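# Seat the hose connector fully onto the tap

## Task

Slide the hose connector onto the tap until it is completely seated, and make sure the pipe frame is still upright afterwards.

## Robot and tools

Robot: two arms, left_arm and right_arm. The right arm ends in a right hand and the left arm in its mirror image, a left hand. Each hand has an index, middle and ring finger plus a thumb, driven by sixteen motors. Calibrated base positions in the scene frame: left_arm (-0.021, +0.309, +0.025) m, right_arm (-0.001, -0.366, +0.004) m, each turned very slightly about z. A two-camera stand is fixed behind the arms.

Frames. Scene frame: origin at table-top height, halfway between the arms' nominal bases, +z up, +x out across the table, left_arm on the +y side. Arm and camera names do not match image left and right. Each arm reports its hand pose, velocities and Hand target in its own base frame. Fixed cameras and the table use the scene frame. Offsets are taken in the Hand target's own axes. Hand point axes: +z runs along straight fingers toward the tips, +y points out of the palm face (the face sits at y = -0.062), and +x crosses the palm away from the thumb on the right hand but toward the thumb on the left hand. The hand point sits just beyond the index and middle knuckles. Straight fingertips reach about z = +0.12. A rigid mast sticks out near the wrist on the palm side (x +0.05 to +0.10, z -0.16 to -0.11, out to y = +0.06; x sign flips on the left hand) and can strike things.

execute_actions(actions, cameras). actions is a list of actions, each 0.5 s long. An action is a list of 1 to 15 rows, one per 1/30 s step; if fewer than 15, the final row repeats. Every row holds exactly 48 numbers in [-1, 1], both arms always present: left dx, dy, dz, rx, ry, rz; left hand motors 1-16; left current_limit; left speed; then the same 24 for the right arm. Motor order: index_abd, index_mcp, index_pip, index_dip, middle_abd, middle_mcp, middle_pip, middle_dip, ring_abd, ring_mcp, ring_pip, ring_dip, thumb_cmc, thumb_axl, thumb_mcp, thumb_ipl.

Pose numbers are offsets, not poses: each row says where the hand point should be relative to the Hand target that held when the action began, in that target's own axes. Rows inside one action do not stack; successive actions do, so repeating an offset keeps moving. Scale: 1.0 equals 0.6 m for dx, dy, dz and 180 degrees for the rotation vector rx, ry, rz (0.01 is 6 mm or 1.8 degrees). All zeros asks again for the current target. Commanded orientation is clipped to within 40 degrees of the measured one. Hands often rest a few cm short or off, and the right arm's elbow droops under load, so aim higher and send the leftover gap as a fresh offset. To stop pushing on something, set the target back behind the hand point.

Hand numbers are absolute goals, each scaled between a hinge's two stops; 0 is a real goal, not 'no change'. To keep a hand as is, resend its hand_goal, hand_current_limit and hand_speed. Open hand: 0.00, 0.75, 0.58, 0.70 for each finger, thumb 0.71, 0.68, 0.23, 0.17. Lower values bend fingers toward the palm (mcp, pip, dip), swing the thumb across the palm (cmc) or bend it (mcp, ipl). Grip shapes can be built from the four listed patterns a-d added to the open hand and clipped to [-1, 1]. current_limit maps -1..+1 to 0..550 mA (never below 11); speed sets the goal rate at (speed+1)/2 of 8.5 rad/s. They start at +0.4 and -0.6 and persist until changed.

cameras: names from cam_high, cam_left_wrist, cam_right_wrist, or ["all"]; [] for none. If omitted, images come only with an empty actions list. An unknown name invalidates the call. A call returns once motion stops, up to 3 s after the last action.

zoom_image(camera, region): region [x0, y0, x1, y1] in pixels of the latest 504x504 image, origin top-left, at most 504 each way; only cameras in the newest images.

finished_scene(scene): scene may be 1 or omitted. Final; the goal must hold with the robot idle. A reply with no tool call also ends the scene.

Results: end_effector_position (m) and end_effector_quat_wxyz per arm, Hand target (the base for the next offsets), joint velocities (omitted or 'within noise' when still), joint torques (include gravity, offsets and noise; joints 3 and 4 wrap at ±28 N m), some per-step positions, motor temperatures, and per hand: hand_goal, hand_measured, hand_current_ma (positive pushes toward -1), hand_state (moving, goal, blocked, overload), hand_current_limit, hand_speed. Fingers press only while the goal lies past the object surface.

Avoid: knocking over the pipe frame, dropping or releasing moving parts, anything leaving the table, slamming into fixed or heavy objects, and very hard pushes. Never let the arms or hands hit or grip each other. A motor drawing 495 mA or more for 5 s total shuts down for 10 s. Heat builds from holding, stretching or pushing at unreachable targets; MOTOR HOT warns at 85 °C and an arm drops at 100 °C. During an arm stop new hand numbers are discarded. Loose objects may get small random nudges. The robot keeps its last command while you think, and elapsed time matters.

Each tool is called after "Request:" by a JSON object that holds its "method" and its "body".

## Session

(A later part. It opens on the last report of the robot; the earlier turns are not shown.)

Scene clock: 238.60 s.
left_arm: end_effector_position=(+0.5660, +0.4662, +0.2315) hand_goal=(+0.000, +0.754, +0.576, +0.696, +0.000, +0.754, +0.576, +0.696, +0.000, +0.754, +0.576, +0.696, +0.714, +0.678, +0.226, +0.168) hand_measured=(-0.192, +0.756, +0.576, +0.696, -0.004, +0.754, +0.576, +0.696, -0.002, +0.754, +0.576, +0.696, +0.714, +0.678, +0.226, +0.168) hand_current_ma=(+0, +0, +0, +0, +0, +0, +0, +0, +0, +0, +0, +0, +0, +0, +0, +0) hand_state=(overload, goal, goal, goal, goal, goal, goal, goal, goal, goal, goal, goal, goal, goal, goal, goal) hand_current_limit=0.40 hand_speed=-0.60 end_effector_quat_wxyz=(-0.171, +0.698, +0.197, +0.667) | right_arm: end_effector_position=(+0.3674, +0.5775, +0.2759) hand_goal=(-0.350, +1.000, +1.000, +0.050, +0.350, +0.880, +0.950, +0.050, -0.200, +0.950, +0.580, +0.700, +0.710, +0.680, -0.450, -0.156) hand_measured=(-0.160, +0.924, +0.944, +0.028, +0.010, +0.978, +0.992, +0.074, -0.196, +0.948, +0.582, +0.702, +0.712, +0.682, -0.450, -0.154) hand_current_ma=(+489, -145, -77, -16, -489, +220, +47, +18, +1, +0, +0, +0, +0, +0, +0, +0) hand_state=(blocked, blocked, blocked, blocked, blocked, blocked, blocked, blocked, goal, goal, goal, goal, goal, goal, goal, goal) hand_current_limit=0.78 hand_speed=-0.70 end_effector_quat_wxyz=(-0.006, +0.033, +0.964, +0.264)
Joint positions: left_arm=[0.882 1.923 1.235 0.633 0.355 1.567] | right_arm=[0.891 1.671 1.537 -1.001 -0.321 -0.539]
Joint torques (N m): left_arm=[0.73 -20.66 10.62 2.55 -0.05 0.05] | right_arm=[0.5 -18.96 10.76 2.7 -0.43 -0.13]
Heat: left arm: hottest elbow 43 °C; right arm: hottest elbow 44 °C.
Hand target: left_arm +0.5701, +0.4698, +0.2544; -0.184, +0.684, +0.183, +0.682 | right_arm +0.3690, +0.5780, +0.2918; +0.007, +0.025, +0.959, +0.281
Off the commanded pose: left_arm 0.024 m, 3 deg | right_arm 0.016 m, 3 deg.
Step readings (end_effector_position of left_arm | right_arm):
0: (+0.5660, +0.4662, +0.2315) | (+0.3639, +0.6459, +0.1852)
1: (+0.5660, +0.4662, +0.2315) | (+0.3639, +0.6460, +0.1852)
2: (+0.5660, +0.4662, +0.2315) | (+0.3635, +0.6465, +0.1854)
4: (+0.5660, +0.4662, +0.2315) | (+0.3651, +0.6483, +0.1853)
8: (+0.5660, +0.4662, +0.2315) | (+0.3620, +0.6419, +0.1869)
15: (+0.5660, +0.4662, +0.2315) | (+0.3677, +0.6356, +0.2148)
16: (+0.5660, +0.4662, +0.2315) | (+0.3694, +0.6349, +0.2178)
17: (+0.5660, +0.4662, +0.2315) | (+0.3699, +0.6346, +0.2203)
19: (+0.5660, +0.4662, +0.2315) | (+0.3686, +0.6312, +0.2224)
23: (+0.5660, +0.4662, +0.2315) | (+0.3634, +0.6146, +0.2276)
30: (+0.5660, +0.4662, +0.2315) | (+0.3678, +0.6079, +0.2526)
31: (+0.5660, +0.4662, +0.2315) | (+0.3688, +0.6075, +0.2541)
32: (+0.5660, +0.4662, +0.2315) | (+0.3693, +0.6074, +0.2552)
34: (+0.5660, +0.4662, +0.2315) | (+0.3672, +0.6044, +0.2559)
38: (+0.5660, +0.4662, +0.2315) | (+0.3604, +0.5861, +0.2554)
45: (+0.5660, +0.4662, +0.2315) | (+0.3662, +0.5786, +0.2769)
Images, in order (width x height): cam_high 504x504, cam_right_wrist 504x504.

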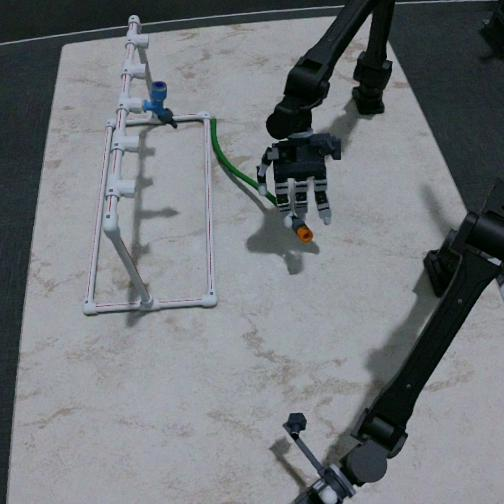

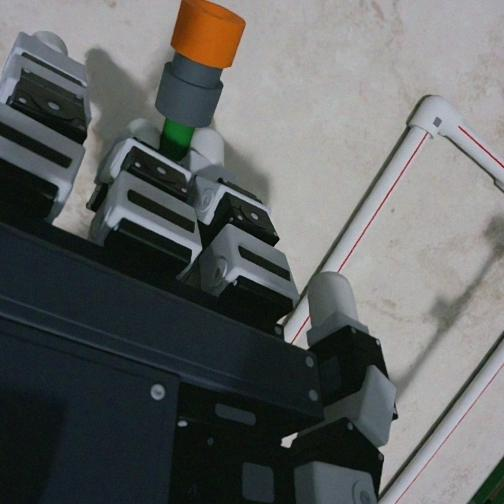

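Request:
{"method": "execute_actions", "body": {"actions": [[[0,0,0,0,0,0,0,0.754,0.576,0.696,0,0.754,0.576,0.696,0,0.754,0.576,0.696,0.714,0.678,0.226,0.168,0.4,-0.6,0,-0.009,-0.019,-0.023,0,0,-0.35,1.0,1.0,0.05,0.35,0.88,0.95,0.05,-0.2,0.95,0.58,0.7,0.71,0.68,-0.45,-0.156,0.78,-0.7],[0,0,0,0,0,0,0,0.754,0.576,0.696,0,0.754,0.576,0.696,0,0.754,0.576,0.696,0.714,0.678,0.226,0.168,0.4,-0.6,0,-0.018,-0.038,-0.046,0,0,-0.35,1.0,1.0,0.05,0.35,0.88,0.95,0.05,-0.2,0.95,0.58,0.7,0.71,0.68,-0.45,-0.156,0.78,-0.7],[0,0,0,0,0,0,0,0.754,0.576,0.696,0,0.754,0.576,0.696,0,0.754,0.576,0.696,0.714,0.678,0.226,0.168,0.4,-0.6,0,-0.0269,-0.0567,-0.0694,0,0,-0.35,1.0,1.0,0.05,0.35,0.88,0.95,0.05,-0.2,0.95,0.58,0.7,0.71,0.68,-0.45,-0.156,0.78,-0.7]],[[0,0,0,0,0,0,0,0.754,0.576,0.696,0,0.754,0.576,0.696,0,0.754,0.576,0.696,0.714,0.678,0.226,0.168,0.4,-0.6,0,-0.008,-0.018,-0.023,0,0,-0.35,1.0,1.0,0.05,0.35,0.88,0.95,0.05,-0.2,0.95,0.58,0.7,0.71,0.68,-0.45,-0.156,0.78,-0.7],[0,0,0,0,0,0,0,0.754,0.576,0.696,0,0.754,0.576,0.696,0,0.754,0.576,0.696,0.714,0.678,0.226,0.168,0.4,-0.6,0,-0.015,-0.036,-0.046,0,0,-0.35,1.0,1.0,0.05,0.35,0.88,0.95,0.05,-0.2,0.95,0.58,0.7,0.71,0.68,-0.45,-0.156,0.78,-0.7],[0,0,0,0,0,0,0,0.754,0.576,0.696,0,0.754,0.576,0.696,0,0.754,0.576,0.696,0.714,0.678,0.226,0.168,0.4,-0.6,0,-0.0227,-0.0533,-0.0694,0,0,-0.35,1.0,1.0,0.05,0.35,0.88,0.95,0.05,-0.2,0.95,0.58,0.7,0.71,0.68,-0.45,-0.156,0.78,-0.7]],[[0,0,0,0,0,0,0,0.754,0.576,0.696,0,0.754,0.576,0.696,0,0.754,0.576,0.696,0.714,0.678,0.226,0.168,0.4,-0.6,0,-0.007,-0.016,-0.023,0,0,-0.35,1.0,1.0,0.05,0.35,0.88,0.95,0.05,-0.2,0.95,0.58,0.7,0.71,0.68,-0.45,-0.156,0.78,-0.7],[0,0,0,0,0,0,0,0.754,0.576,0.696,0,0.754,0.576,0.696,0,0.754,0.576,0.696,0.714,0.678,0.226,0.168,0.4,-0.6,0,-0.013,-0.033,-0.046,0,0,-0.35,1.0,1.0,0.05,0.35,0.88,0.95,0.05,-0.2,0.95,0.58,0.7,0.71,0.68,-0.45,-0.156,0.78,-0.7],[0,0,0,0,0,0,0,0.754,0.576,0.696,0,0.754,0.576,0.696,0,0.754,0.576,0.696,0.714,0.678,0.226,0.168,0.4,-0.6,0,-0.0193,-0.0492,-0.0694,0,0,-0.35,1.0,1.0,0.05,0.35,0.88,0.95,0.05,-0.2,0.95,0.58,0.7,0.71,0.68,-0.45,-0.156,0.78,-0.7]]], "cameras": ["cam_high", "cam_right_wrist"]}}

Scene clock: 242.50 s.
left_arm: end_effector_position=(+0.5660, +0.4662, +0.2315) hand_goal=(+0.000, +0.754, +0.576, +0.696, +0.000, +0.754, +0.576, +0.696, +0.000, +0.754, +0.576, +0.696, +0.714, +0.678, +0.226, +0.168) hand_measured=(-0.192, +0.756, +0.576, +0.696, -0.004, +0.754, +0.576, +0.696, -0.002, +0.754, +0.576, +0.696, +0.714, +0.678, +0.226, +0.168) hand_current_ma=(+0, +0, +0, +0, +0, +0, +0, +0, +0, +0, +0, +0, +0, +0, +0, +0) hand_state=(overload, goal, goal, goal, goal, goal, goal, goal, goal, goal, goal, goal, goal, goal, goal, goal) hand_current_limit=0.40 hand_speed=-0.60 end_effector_quat_wxyz=(-0.171, +0.698, +0.197, +0.667) | right_arm: end_effector_position=(+0.3620, +0.4861, +0.3157) hand_goal=(-0.350, +1.000, +1.000, +0.050, +0.350, +0.880, +0.950, +0.050, -0.200, +0.950, +0.580, +0.700, +0.710, +0.680, -0.450, -0.156) hand_measured=(-0.160, +0.924, +0.944, +0.028, +0.010, +0.978, +0.992, +0.074, -0.196, +0.954, +0.582, +0.702, +0.712, +0.682, -0.450, -0.154) hand_current_ma=(+489, -145, -77, -16, -489, +220, +48, +20, +1, +1, +0, +0, +0, +0, +0, +0) hand_state=(blocked, blocked, blocked, blocked, blocked, blocked, blocked, blocked, goal, goal, goal, goal, goal, goal, goal, goal) hand_current_limit=0.78 hand_speed=-0.70 end_effector_quat_wxyz=(+0.002, +0.024, +0.827, +0.561)
Joint positions: left_arm=[0.882 1.923 1.235 0.633 0.355 1.567] | right_arm=[0.728 1.44 0.961 -0.045 -0.739 -0.346]
Joint torques (N m): left_arm=[0.79 -20.72 10.61 2.55 -0.04 0.05] | right_arm=[-0.44 -14.56 10.41 3.67 -0.38 0.05]
Heat: left arm: hottest elbow 43 °C; right arm: hottest elbow 44 °C.
Hand target: left_arm +0.5701, +0.4698, +0.2544; -0.184, +0.684, +0.183, +0.682 | right_arm +0.3642, +0.4827, +0.3305; +0.015, +0.022, +0.818, +0.574
Off the commanded pose: left_arm 0.024 m, 3 deg | right_arm 0.015 m, 2 deg.
Step readings (end_effector_position of left_arm | right_arm):
0: (+0.5660, +0.4662, +0.2315) | (+0.3674, +0.5775, +0.2759)
1: (+0.5660, +0.4662, +0.2315) | (+0.3672, +0.5776, +0.2756)
2: (+0.5660, +0.4662, +0.2315) | (+0.3663, +0.5781, +0.2762)
4: (+0.5660, +0.4662, +0.2315) | (+0.3640, +0.5750, +0.2775)
8: (+0.5660, +0.4662, +0.2315) | (+0.3572, +0.5570, +0.2783)
15: (+0.5660, +0.4662, +0.2315) | (+0.3639, +0.5482, +0.2966)
16: (+0.5660, +0.4662, +0.2315) | (+0.3643, +0.5484, +0.2979)
17: (+0.5660, +0.4662, +0.2315) | (+0.3639, +0.5482, +0.2995)
19: (+0.5660, +0.4662, +0.2315) | (+0.3615, +0.5432, +0.3016)
23: (+0.5660, +0.4662, +0.2315) | (+0.3549, +0.5254, +0.2993)
30: (+0.5660, +0.4662, +0.2315) | (+0.3612, +0.5182, +0.3047)
31: (+0.5660, +0.4662, +0.2315) | (+0.3615, +0.5183, +0.3057)
32: (+0.5660, +0.4662, +0.2315) | (+0.3613, +0.5177, +0.3068)
34: (+0.5660, +0.4662, +0.2315) | (+0.3586, +0.5121, +0.3104)
38: (+0.5660, +0.4662, +0.2315) | (+0.3545, +0.4943, +0.3098)
45: (+0.5660, +0.4662, +0.2315) | (+0.3595, +0.4867, +0.3130)
Images, in order (width x height): cam_high 504x504, cam_right_wrist 504x504.

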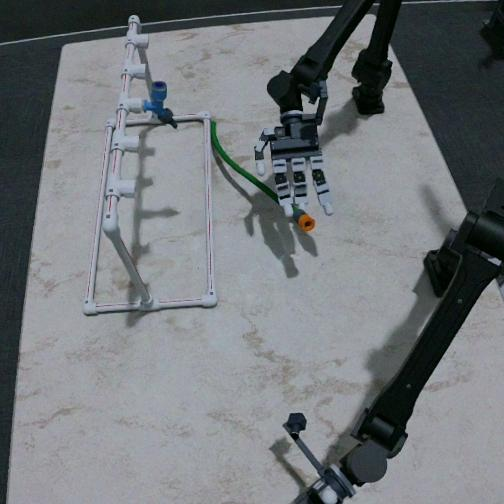

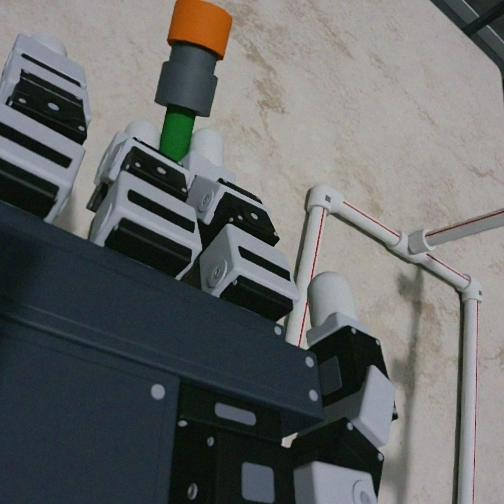

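Request:
{"method": "zoom_image", "body": {"camera": "cam_high", "region": [200, 90, 360, 250]}}

Request:
{"method": "zoom_image", "body": {"camera": "cam_right_wrist", "region": [80, 0, 280, 200]}}

Scaled by 3.150 from the camera's 504x504 image, which has a finer 720x720 frame.

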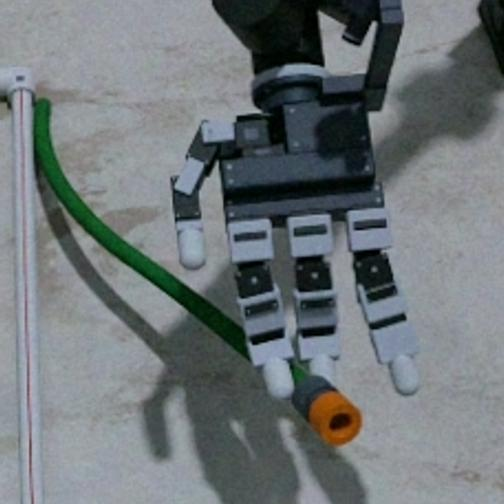

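Scaled by 2.520 from the camera's 504x504 image, which has a finer 720x720 frame.

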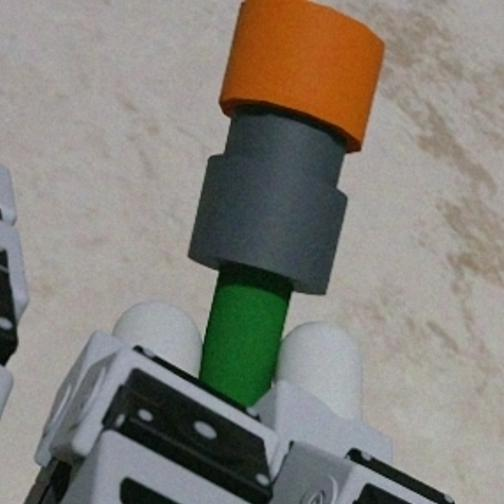

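Request:
{"method": "execute_actions", "body": {"actions": [[[0,0,0,0,0,0,0,0.754,0.576,0.696,0,0.754,0.576,0.696,0,0.754,0.576,0.696,0.714,0.678,0.226,0.168,0.4,-0.6,-0.02,-0.008,-0.031,0,-0.023,0.008,-0.35,1.0,1.0,0.05,0.35,0.88,0.95,0.05,-0.2,0.95,0.58,0.7,0.71,0.68,-0.45,-0.156,0.78,-0.7],[0,0,0,0,0,0,0,0.754,0.576,0.696,0,0.754,0.576,0.696,0,0.754,0.576,0.696,0.714,0.678,0.226,0.168,0.4,-0.6,-0.04,-0.017,-0.062,0,-0.046,0.017,-0.35,1.0,1.0,0.05,0.35,0.88,0.95,0.05,-0.2,0.95,0.58,0.7,0.71,0.68,-0.45,-0.156,0.78,-0.7],[0,0,0,0,0,0,0,0.754,0.576,0.696,0,0.754,0.576,0.696,0,0.754,0.576,0.696,0.714,0.678,0.226,0.168,0.4,-0.6,-0.0607,-0.0252,-0.0939,0,-0.0696,0.0251,-0.35,1.0,1.0,0.05,0.35,0.88,0.95,0.05,-0.2,0.95,0.58,0.7,0.71,0.68,-0.45,-0.156,0.78,-0.7]],[[0,0,0,0,0,0,0,0.754,0.576,0.696,0,0.754,0.576,0.696,0,0.754,0.576,0.696,0.714,0.678,0.226,0.168,0.4,-0.6,-0.027,-0.0065,-0.026,0,-0.023,0.008,-0.35,1.0,1.0,0.05,0.35,0.88,0.95,0.05,-0.2,0.95,0.58,0.7,0.71,0.68,-0.45,-0.156,0.78,-0.7],[0,0,0,0,0,0,0,0.754,0.576,0.696,0,0.754,0.576,0.696,0,0.754,0.576,0.696,0.714,0.678,0.226,0.168,0.4,-0.6,-0.054,-0.013,-0.052,0,-0.046,0.017,-0.35,1.0,1.0,0.05,0.35,0.88,0.95,0.05,-0.2,0.95,0.58,0.7,0.71,0.68,-0.45,-0.156,0.78,-0.7],[0,0,0,0,0,0,0,0.754,0.576,0.696,0,0.754,0.576,0.696,0,0.754,0.576,0.696,0.714,0.678,0.226,0.168,0.4,-0.6,-0.0813,-0.0195,-0.0783,0,-0.0696,0.0251,-0.35,1.0,1.0,0.05,0.35,0.88,0.95,0.05,-0.2,0.95,0.58,0.7,0.71,0.68,-0.45,-0.156,0.78,-0.7]]], "cameras": ["cam_high", "cam_right_wrist"]}}

Scene clock: 246.23 s.
left_arm: end_effector_position=(+0.5660, +0.4662, +0.2315) hand_goal=(+0.000, +0.754, +0.576, +0.696, +0.000, +0.754, +0.576, +0.696, +0.000, +0.754, +0.576, +0.696, +0.714, +0.678, +0.226, +0.168) hand_measured=(-0.192, +0.756, +0.576, +0.696, -0.004, +0.754, +0.576, +0.696, -0.002, +0.754, +0.576, +0.696, +0.714, +0.678, +0.226, +0.168) hand_current_ma=(+0, +0, +0, +0, +0, +0, +0, +0, +0, +0, +0, +0, +0, +0, +0, +0) hand_state=(overload, goal, goal, goal, goal, goal, goal, goal, goal, goal, goal, goal, goal, goal, goal, goal) hand_current_limit=0.40 hand_speed=-0.60 end_effector_quat_wxyz=(-0.171, +0.698, +0.197, +0.667) | right_arm: end_effector_position=(+0.4318, +0.3649, +0.3245) hand_goal=(-0.350, +1.000, +1.000, +0.050, +0.350, +0.880, +0.950, +0.050, -0.200, +0.950, +0.580, +0.700, +0.710, +0.680, -0.450, -0.156) hand_measured=(-0.160, +0.924, +0.944, +0.028, +0.010, +0.980, +0.996, +0.078, -0.198, +0.956, +0.582, +0.702, +0.712, +0.682, -0.450, -0.154) hand_current_ma=(+490, -145, -77, -16, -489, +233, +56, +23, +0, +2, +0, +0, +0, +0, +0, +0) hand_state=(blocked, blocked, blocked, blocked, blocked, blocked, blocked, blocked, goal, goal, goal, goal, goal, goal, goal, goal) hand_current_limit=0.78 hand_speed=-0.70 end_effector_quat_wxyz=(+0.138, +0.212, +0.802, +0.541)
Joint positions: left_arm=[0.882 1.923 1.235 0.633 0.355 1.567] | right_arm=[0.581 1.258 0.798 0.03 -0.445 -0.185]
Joint torques (N m): left_arm=[0.73 -20.66 10.62 2.54 -0.04 0.05] | right_arm=[-0.44 -11.87 10.89 3.79 -0.11 0.11]
Heat: left arm: hottest elbow 43 °C; right arm: hottest elbow 43 °C.
Hand target: left_arm +0.5701, +0.4698, +0.2544; -0.184, +0.684, +0.183, +0.682 | right_arm +0.4308, +0.3628, +0.3404; +0.147, +0.210, +0.791, +0.555
Off the commanded pose: left_arm 0.024 m, 3 deg | right_arm 0.016 m, 2 deg.
Step readings (end_effector_position of left_arm | right_arm):
0: (+0.5660, +0.4662, +0.2315) | (+0.3621, +0.4860, +0.3157)
1: (+0.5660, +0.4662, +0.2315) | (+0.3624, +0.4860, +0.3154)
2: (+0.5660, +0.4662, +0.2315) | (+0.3645, +0.4846, +0.3150)
4: (+0.5660, +0.4662, +0.2315) | (+0.3703, +0.4772, +0.3123)
8: (+0.5660, +0.4662, +0.2315) | (+0.3830, +0.4474, +0.3112)
15: (+0.5660, +0.4662, +0.2315) | (+0.3984, +0.4249, +0.3219)
16: (+0.5660, +0.4662, +0.2315) | (+0.3988, +0.4247, +0.3216)
17: (+0.5660, +0.4662, +0.2315) | (+0.4005, +0.4235, +0.3207)
19: (+0.5660, +0.4662, +0.2315) | (+0.4057, +0.4162, +0.3179)
23: (+0.5660, +0.4662, +0.2315) | (+0.4193, +0.3859, +0.3162)
30: (+0.5660, +0.4662, +0.2315) | (+0.4314, +0.3652, +0.3247)
Images, in order (width x height): cam_high 504x504, cam_right_wrist 504x504.

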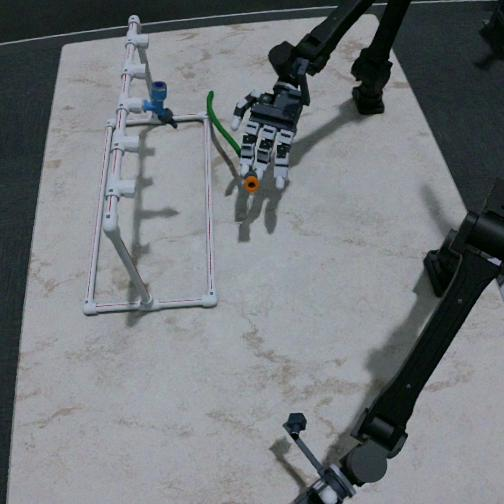

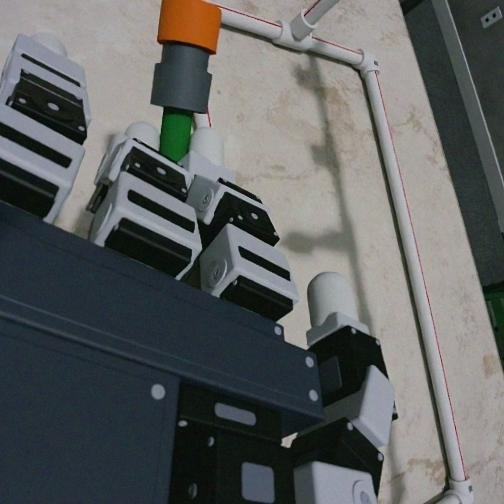

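Request:
{"method": "execute_actions", "body": {"actions": [[[0,0,0,0,0,0,0,0.754,0.576,0.696,0,0.754,0.576,0.696,0,0.754,0.576,0.696,0.714,0.678,0.226,0.168,0.4,-0.6,-0.032,-0.004,-0.02,0,-0.023,0.008,-0.35,1.0,1.0,0.05,0.35,0.88,0.95,0.05,-0.2,0.95,0.58,0.7,0.71,0.68,-0.45,-0.156,0.78,-0.7],[0,0,0,0,0,0,0,0.754,0.576,0.696,0,0.754,0.576,0.696,0,0.754,0.576,0.696,0.714,0.678,0.226,0.168,0.4,-0.6,-0.065,-0.008,-0.039,0,-0.046,0.017,-0.35,1.0,1.0,0.05,0.35,0.88,0.95,0.05,-0.2,0.95,0.58,0.7,0.71,0.68,-0.45,-0.156,0.78,-0.7],[0,0,0,0,0,0,0,0.754,0.576,0.696,0,0.754,0.576,0.696,0,0.754,0.576,0.696,0.714,0.678,0.226,0.168,0.4,-0.6,-0.0975,-0.0123,-0.0587,0,-0.0696,0.0251,-0.35,1.0,1.0,0.05,0.35,0.88,0.95,0.05,-0.2,0.95,0.58,0.7,0.71,0.68,-0.45,-0.156,0.78,-0.7]]], "cameras": ["cam_high", "cam_right_wrist"]}}

Request:
{"method": "zoom_image", "body": {"camera": "cam_high", "region": [150, 70, 310, 230]}}

Scene clock: 247.77 s.
left_arm: end_effector_position=(+0.5660, +0.4662, +0.2315) hand_goal=(+0.000, +0.754, +0.576, +0.696, +0.000, +0.754, +0.576, +0.696, +0.000, +0.754, +0.576, +0.696, +0.714, +0.678, +0.226, +0.168) hand_measured=(-0.192, +0.756, +0.576, +0.696, -0.004, +0.754, +0.576, +0.696, -0.002, +0.754, +0.576, +0.696, +0.714, +0.678, +0.226, +0.168) hand_current_ma=(+0, +0, +0, +0, +0, +0, +0, +0, +0, +0, +0, +0, +0, +0, +0, +0) hand_state=(overload, goal, goal, goal, goal, goal, goal, goal, goal, goal, goal, goal, goal, goal, goal, goal) hand_current_limit=0.40 hand_speed=-0.60 end_effector_quat_wxyz=(-0.171, +0.698, +0.197, +0.667) | right_arm: end_effector_position=(+0.4650, +0.3054, +0.3293) hand_goal=(-0.350, +1.000, +1.000, +0.050, +0.350, +0.880, +0.950, +0.050, -0.200, +0.950, +0.580, +0.700, +0.710, +0.680, -0.450, -0.156) hand_measured=(-0.162, +0.924, +0.944, +0.026, +0.010, +0.984, +0.996, +0.078, -0.198, +0.956, +0.582, +0.702, +0.712, +0.682, -0.450, -0.154) hand_current_ma=(+487, -145, -77, -17, -489, +249, +56, +24, +0, +2, +0, +0, +0, +0, +0, +0) hand_state=(blocked, blocked, blocked, blocked, blocked, blocked, blocked, blocked, goal, goal, goal, goal, goal, goal, goal, goal) hand_current_limit=0.78 hand_speed=-0.70 end_effector_quat_wxyz=(+0.202, +0.301, +0.774, +0.520)
Joint positions: left_arm=[0.882 1.923 1.235 0.633 0.355 1.567] | right_arm=[0.513 1.209 0.768 0.035 -0.292 -0.122]
Joint torques (N m): left_arm=[0.73 -20.66 10.61 2.55 -0.04 0.05] | right_arm=[0.67 -11.05 11.11 3.88 -0.01 0.1]
Heat: left arm: hottest elbow 43 °C; right arm: hottest elbow 43 °C.
Hand target: left_arm +0.5701, +0.4698, +0.2544; -0.184, +0.684, +0.183, +0.682 | right_arm +0.4639, +0.3030, +0.3455; +0.210, +0.300, +0.762, +0.535
Off the commanded pose: left_arm 0.024 m, 3 deg | right_arm 0.016 m, 2 deg.
Step readings (end_effector_position of left_arm | right_arm):
0: (+0.5660, +0.4662, +0.2315) | (+0.4319, +0.3649, +0.3245)
1: (+0.5660, +0.4662, +0.2315) | (+0.4321, +0.3647, +0.3245)
2: (+0.5660, +0.4662, +0.2315) | (+0.4340, +0.3631, +0.3240)
4: (+0.5660, +0.4662, +0.2315) | (+0.4395, +0.3557, +0.3230)
8: (+0.5660, +0.4662, +0.2315) | (+0.4539, +0.3255, +0.3240)
15: (+0.5660, +0.4662, +0.2315) | (+0.4647, +0.3057, +0.3294)
Images, in order (width x height): cam_high 504x504, cam_right_wrist 504x504.

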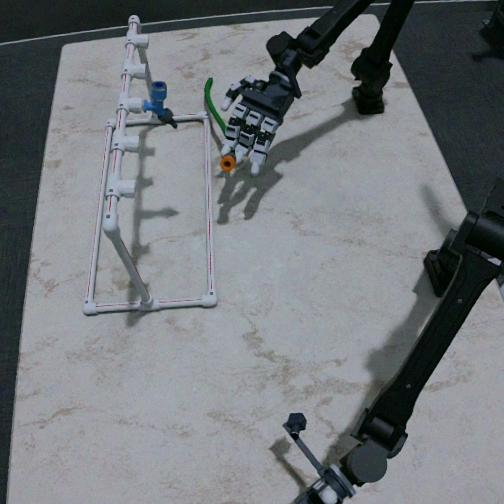

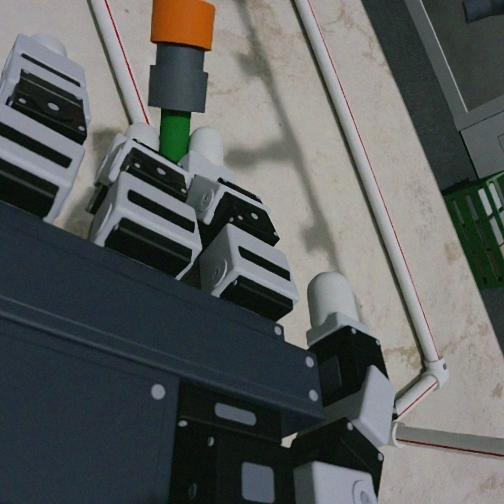

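Scaled by 3.150 from the camera's 504x504 image, which has a finer 720x720 frame.

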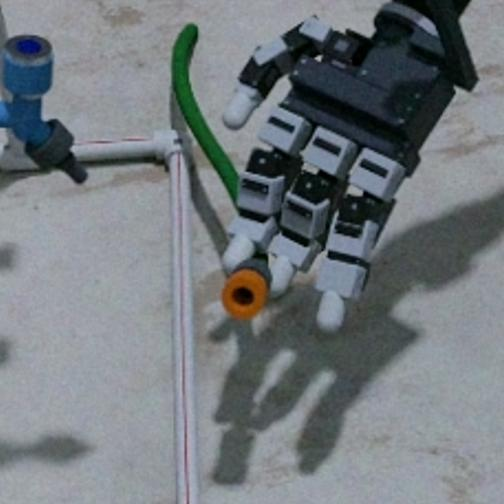

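Request:
{"method": "execute_actions", "body": {"actions": [[[0,0,0,0,0,0,0,0.754,0.576,0.696,0,0.754,0.576,0.696,0,0.754,0.576,0.696,0.714,0.678,0.226,0.168,0.4,-0.6,-0.016,-0.001,0,0,0,0.028,-0.35,1.0,1.0,0.05,0.35,0.88,0.95,0.05,-0.2,0.95,0.58,0.7,0.71,0.68,-0.45,-0.156,0.78,-0.7],[0,0,0,0,0,0,0,0.754,0.576,0.696,0,0.754,0.576,0.696,0,0.754,0.576,0.696,0.714,0.678,0.226,0.168,0.4,-0.6,-0.032,-0.003,0,0,0,0.056,-0.35,1.0,1.0,0.05,0.35,0.88,0.95,0.05,-0.2,0.95,0.58,0.7,0.71,0.68,-0.45,-0.156,0.78,-0.7],[0,0,0,0,0,0,0,0.754,0.576,0.696,0,0.754,0.576,0.696,0,0.754,0.576,0.696,0.714,0.678,0.226,0.168,0.4,-0.6,-0.0475,-0.006,0,0,0,0.0833,-0.35,1.0,1.0,0.05,0.35,0.88,0.95,0.05,-0.2,0.95,0.58,0.7,0.71,0.68,-0.45,-0.156,0.78,-0.7]],[[0,0,0,0,0,0,0,0.754,0.576,0.696,0,0.754,0.576,0.696,0,0.754,0.576,0.696,0.714,0.678,0.226,0.168,0.4,-0.6,-0.016,-0.001,0,0,0,0.028,-0.35,1.0,1.0,0.05,0.35,0.88,0.95,0.05,-0.2,0.95,0.58,0.7,0.71,0.68,-0.45,-0.156,0.78,-0.7],[0,0,0,0,0,0,0,0.754,0.576,0.696,0,0.754,0.576,0.696,0,0.754,0.576,0.696,0.714,0.678,0.226,0.168,0.4,-0.6,-0.032,-0.003,0,0,0,0.056,-0.35,1.0,1.0,0.05,0.35,0.88,0.95,0.05,-0.2,0.95,0.58,0.7,0.71,0.68,-0.45,-0.156,0.78,-0.7],[0,0,0,0,0,0,0,0.754,0.576,0.696,0,0.754,0.576,0.696,0,0.754,0.576,0.696,0.714,0.678,0.226,0.168,0.4,-0.6,-0.0475,-0.006,0,0,0,0.0833,-0.35,1.0,1.0,0.05,0.35,0.88,0.95,0.05,-0.2,0.95,0.58,0.7,0.71,0.68,-0.45,-0.156,0.78,-0.7]]], "cameras": ["cam_high", "cam_right_wrist"]}}

Request:
{"method": "zoom_image", "body": {"camera": "cam_high", "region": [150, 70, 310, 230]}}

Request:
{"method": "zoom_image", "body": {"camera": "cam_right_wrist", "region": [80, 0, 280, 200]}}

Scene clock: 251.70 s.
left_arm: end_effector_position=(+0.5660, +0.4662, +0.2315) hand_goal=(+0.000, +0.754, +0.576, +0.696, +0.000, +0.754, +0.576, +0.696, +0.000, +0.754, +0.576, +0.696, +0.714, +0.678, +0.226, +0.168) hand_measured=(-0.192, +0.756, +0.576, +0.696, -0.004, +0.754, +0.576, +0.696, -0.002, +0.754, +0.576, +0.696, +0.714, +0.678, +0.226, +0.168) hand_current_ma=(+0, +0, +0, +0, +0, +0, +0, +0, +0, +0, +0, +0, +0, +0, +0, +0) hand_state=(overload, goal, goal, goal, goal, goal, goal, goal, goal, goal, goal, goal, goal, goal, goal, goal) hand_current_limit=0.40 hand_speed=-0.60 end_effector_quat_wxyz=(-0.171, +0.698, +0.197, +0.667) | right_arm: end_effector_position=(+0.4928, +0.2640, +0.3095) hand_goal=(-0.350, +1.000, +1.000, +0.050, +0.350, +0.880, +0.950, +0.050, -0.200, +0.950, +0.580, +0.700, +0.710, +0.680, -0.450, -0.156) hand_measured=(-0.188, +0.906, +0.938, +0.024, +0.010, +0.992, +0.996, +0.090, -0.198, +0.956, +0.582, +0.702, +0.712, +0.682, -0.450, -0.154) hand_current_ma=(+373, -205, -93, -23, -489, +279, +56, +45, +0, +2, +0, +0, +1, +0, +0, +0) hand_state=(blocked, blocked, blocked, blocked, blocked, blocked, blocked, blocked, goal, goal, goal, goal, goal, goal, goal, goal) hand_current_limit=0.78 hand_speed=-0.70 end_effector_quat_wxyz=(+0.061, +0.485, +0.672, +0.556)
Joint positions: left_arm=[0.882 1.923 1.235 0.633 0.355 1.567] | right_arm=[0.482 1.209 0.768 0.035 -0.327 0.379]
Joint torques (N m): left_arm=[0.67 -20.66 10.61 2.55 -0.05 0.05] | right_arm=[-0.62 -10.17 13.65 2.82 -0.07 0.22]
Heat: left arm: hottest elbow 43 °C; right arm: hottest elbow 44 °C.
Hand target: left_arm +0.5701, +0.4698, +0.2544; -0.184, +0.684, +0.183, +0.682 | right_arm +0.5010, +0.2618, +0.3319; +0.065, +0.487, +0.658, +0.571
Off the commanded pose: left_arm 0.024 m, 3 deg | right_arm 0.024 m, 2 deg.
Step readings (end_effector_position of left_arm | right_arm):
0: (+0.5660, +0.4662, +0.2315) | (+0.4650, +0.3054, +0.3293)
1: (+0.5660, +0.4662, +0.2315) | (+0.4651, +0.3053, +0.3292)
2: (+0.5660, +0.4662, +0.2315) | (+0.4655, +0.3049, +0.3291)
4: (+0.5660, +0.4662, +0.2315) | (+0.4672, +0.3028, +0.3283)
8: (+0.5660, +0.4662, +0.2315) | (+0.4734, +0.2944, +0.3259)
15: (+0.5660, +0.4662, +0.2315) | (+0.4781, +0.2881, +0.3229)
16: (+0.5660, +0.4662, +0.2315) | (+0.4784, +0.2877, +0.3226)
17: (+0.5660, +0.4662, +0.2315) | (+0.4790, +0.2869, +0.3222)
19: (+0.5660, +0.4662, +0.2315) | (+0.4816, +0.2830, +0.3205)
23: (+0.5660, +0.4662, +0.2315) | (+0.4876, +0.2732, +0.3160)
30: (+0.5660, +0.4662, +0.2315) | (+0.4918, +0.2659, +0.3113)
Images, in order (width x height): cam_high 504x504, cam_right_wrist 504x504.

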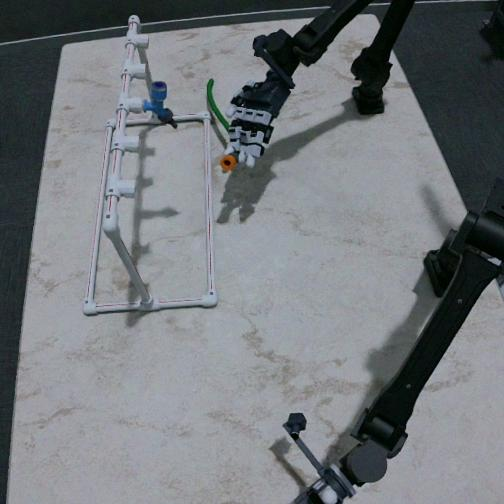

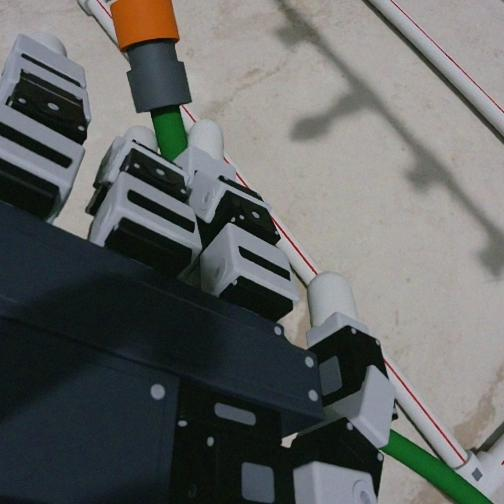

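Scaled by 3.150 from the camera's 504x504 image, which has a finer 720x720 frame.

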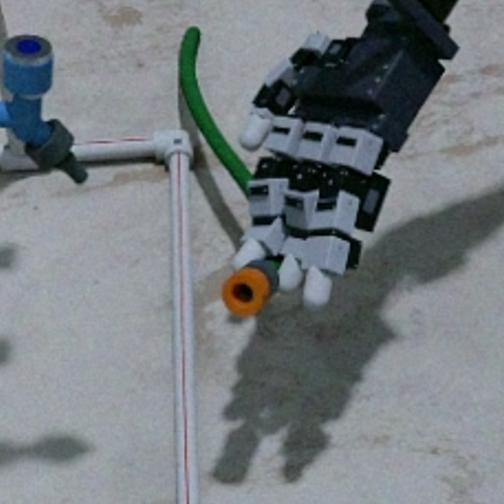

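Scaled by 2.520 from the camera's 504x504 image, which has a finer 720x720 frame.

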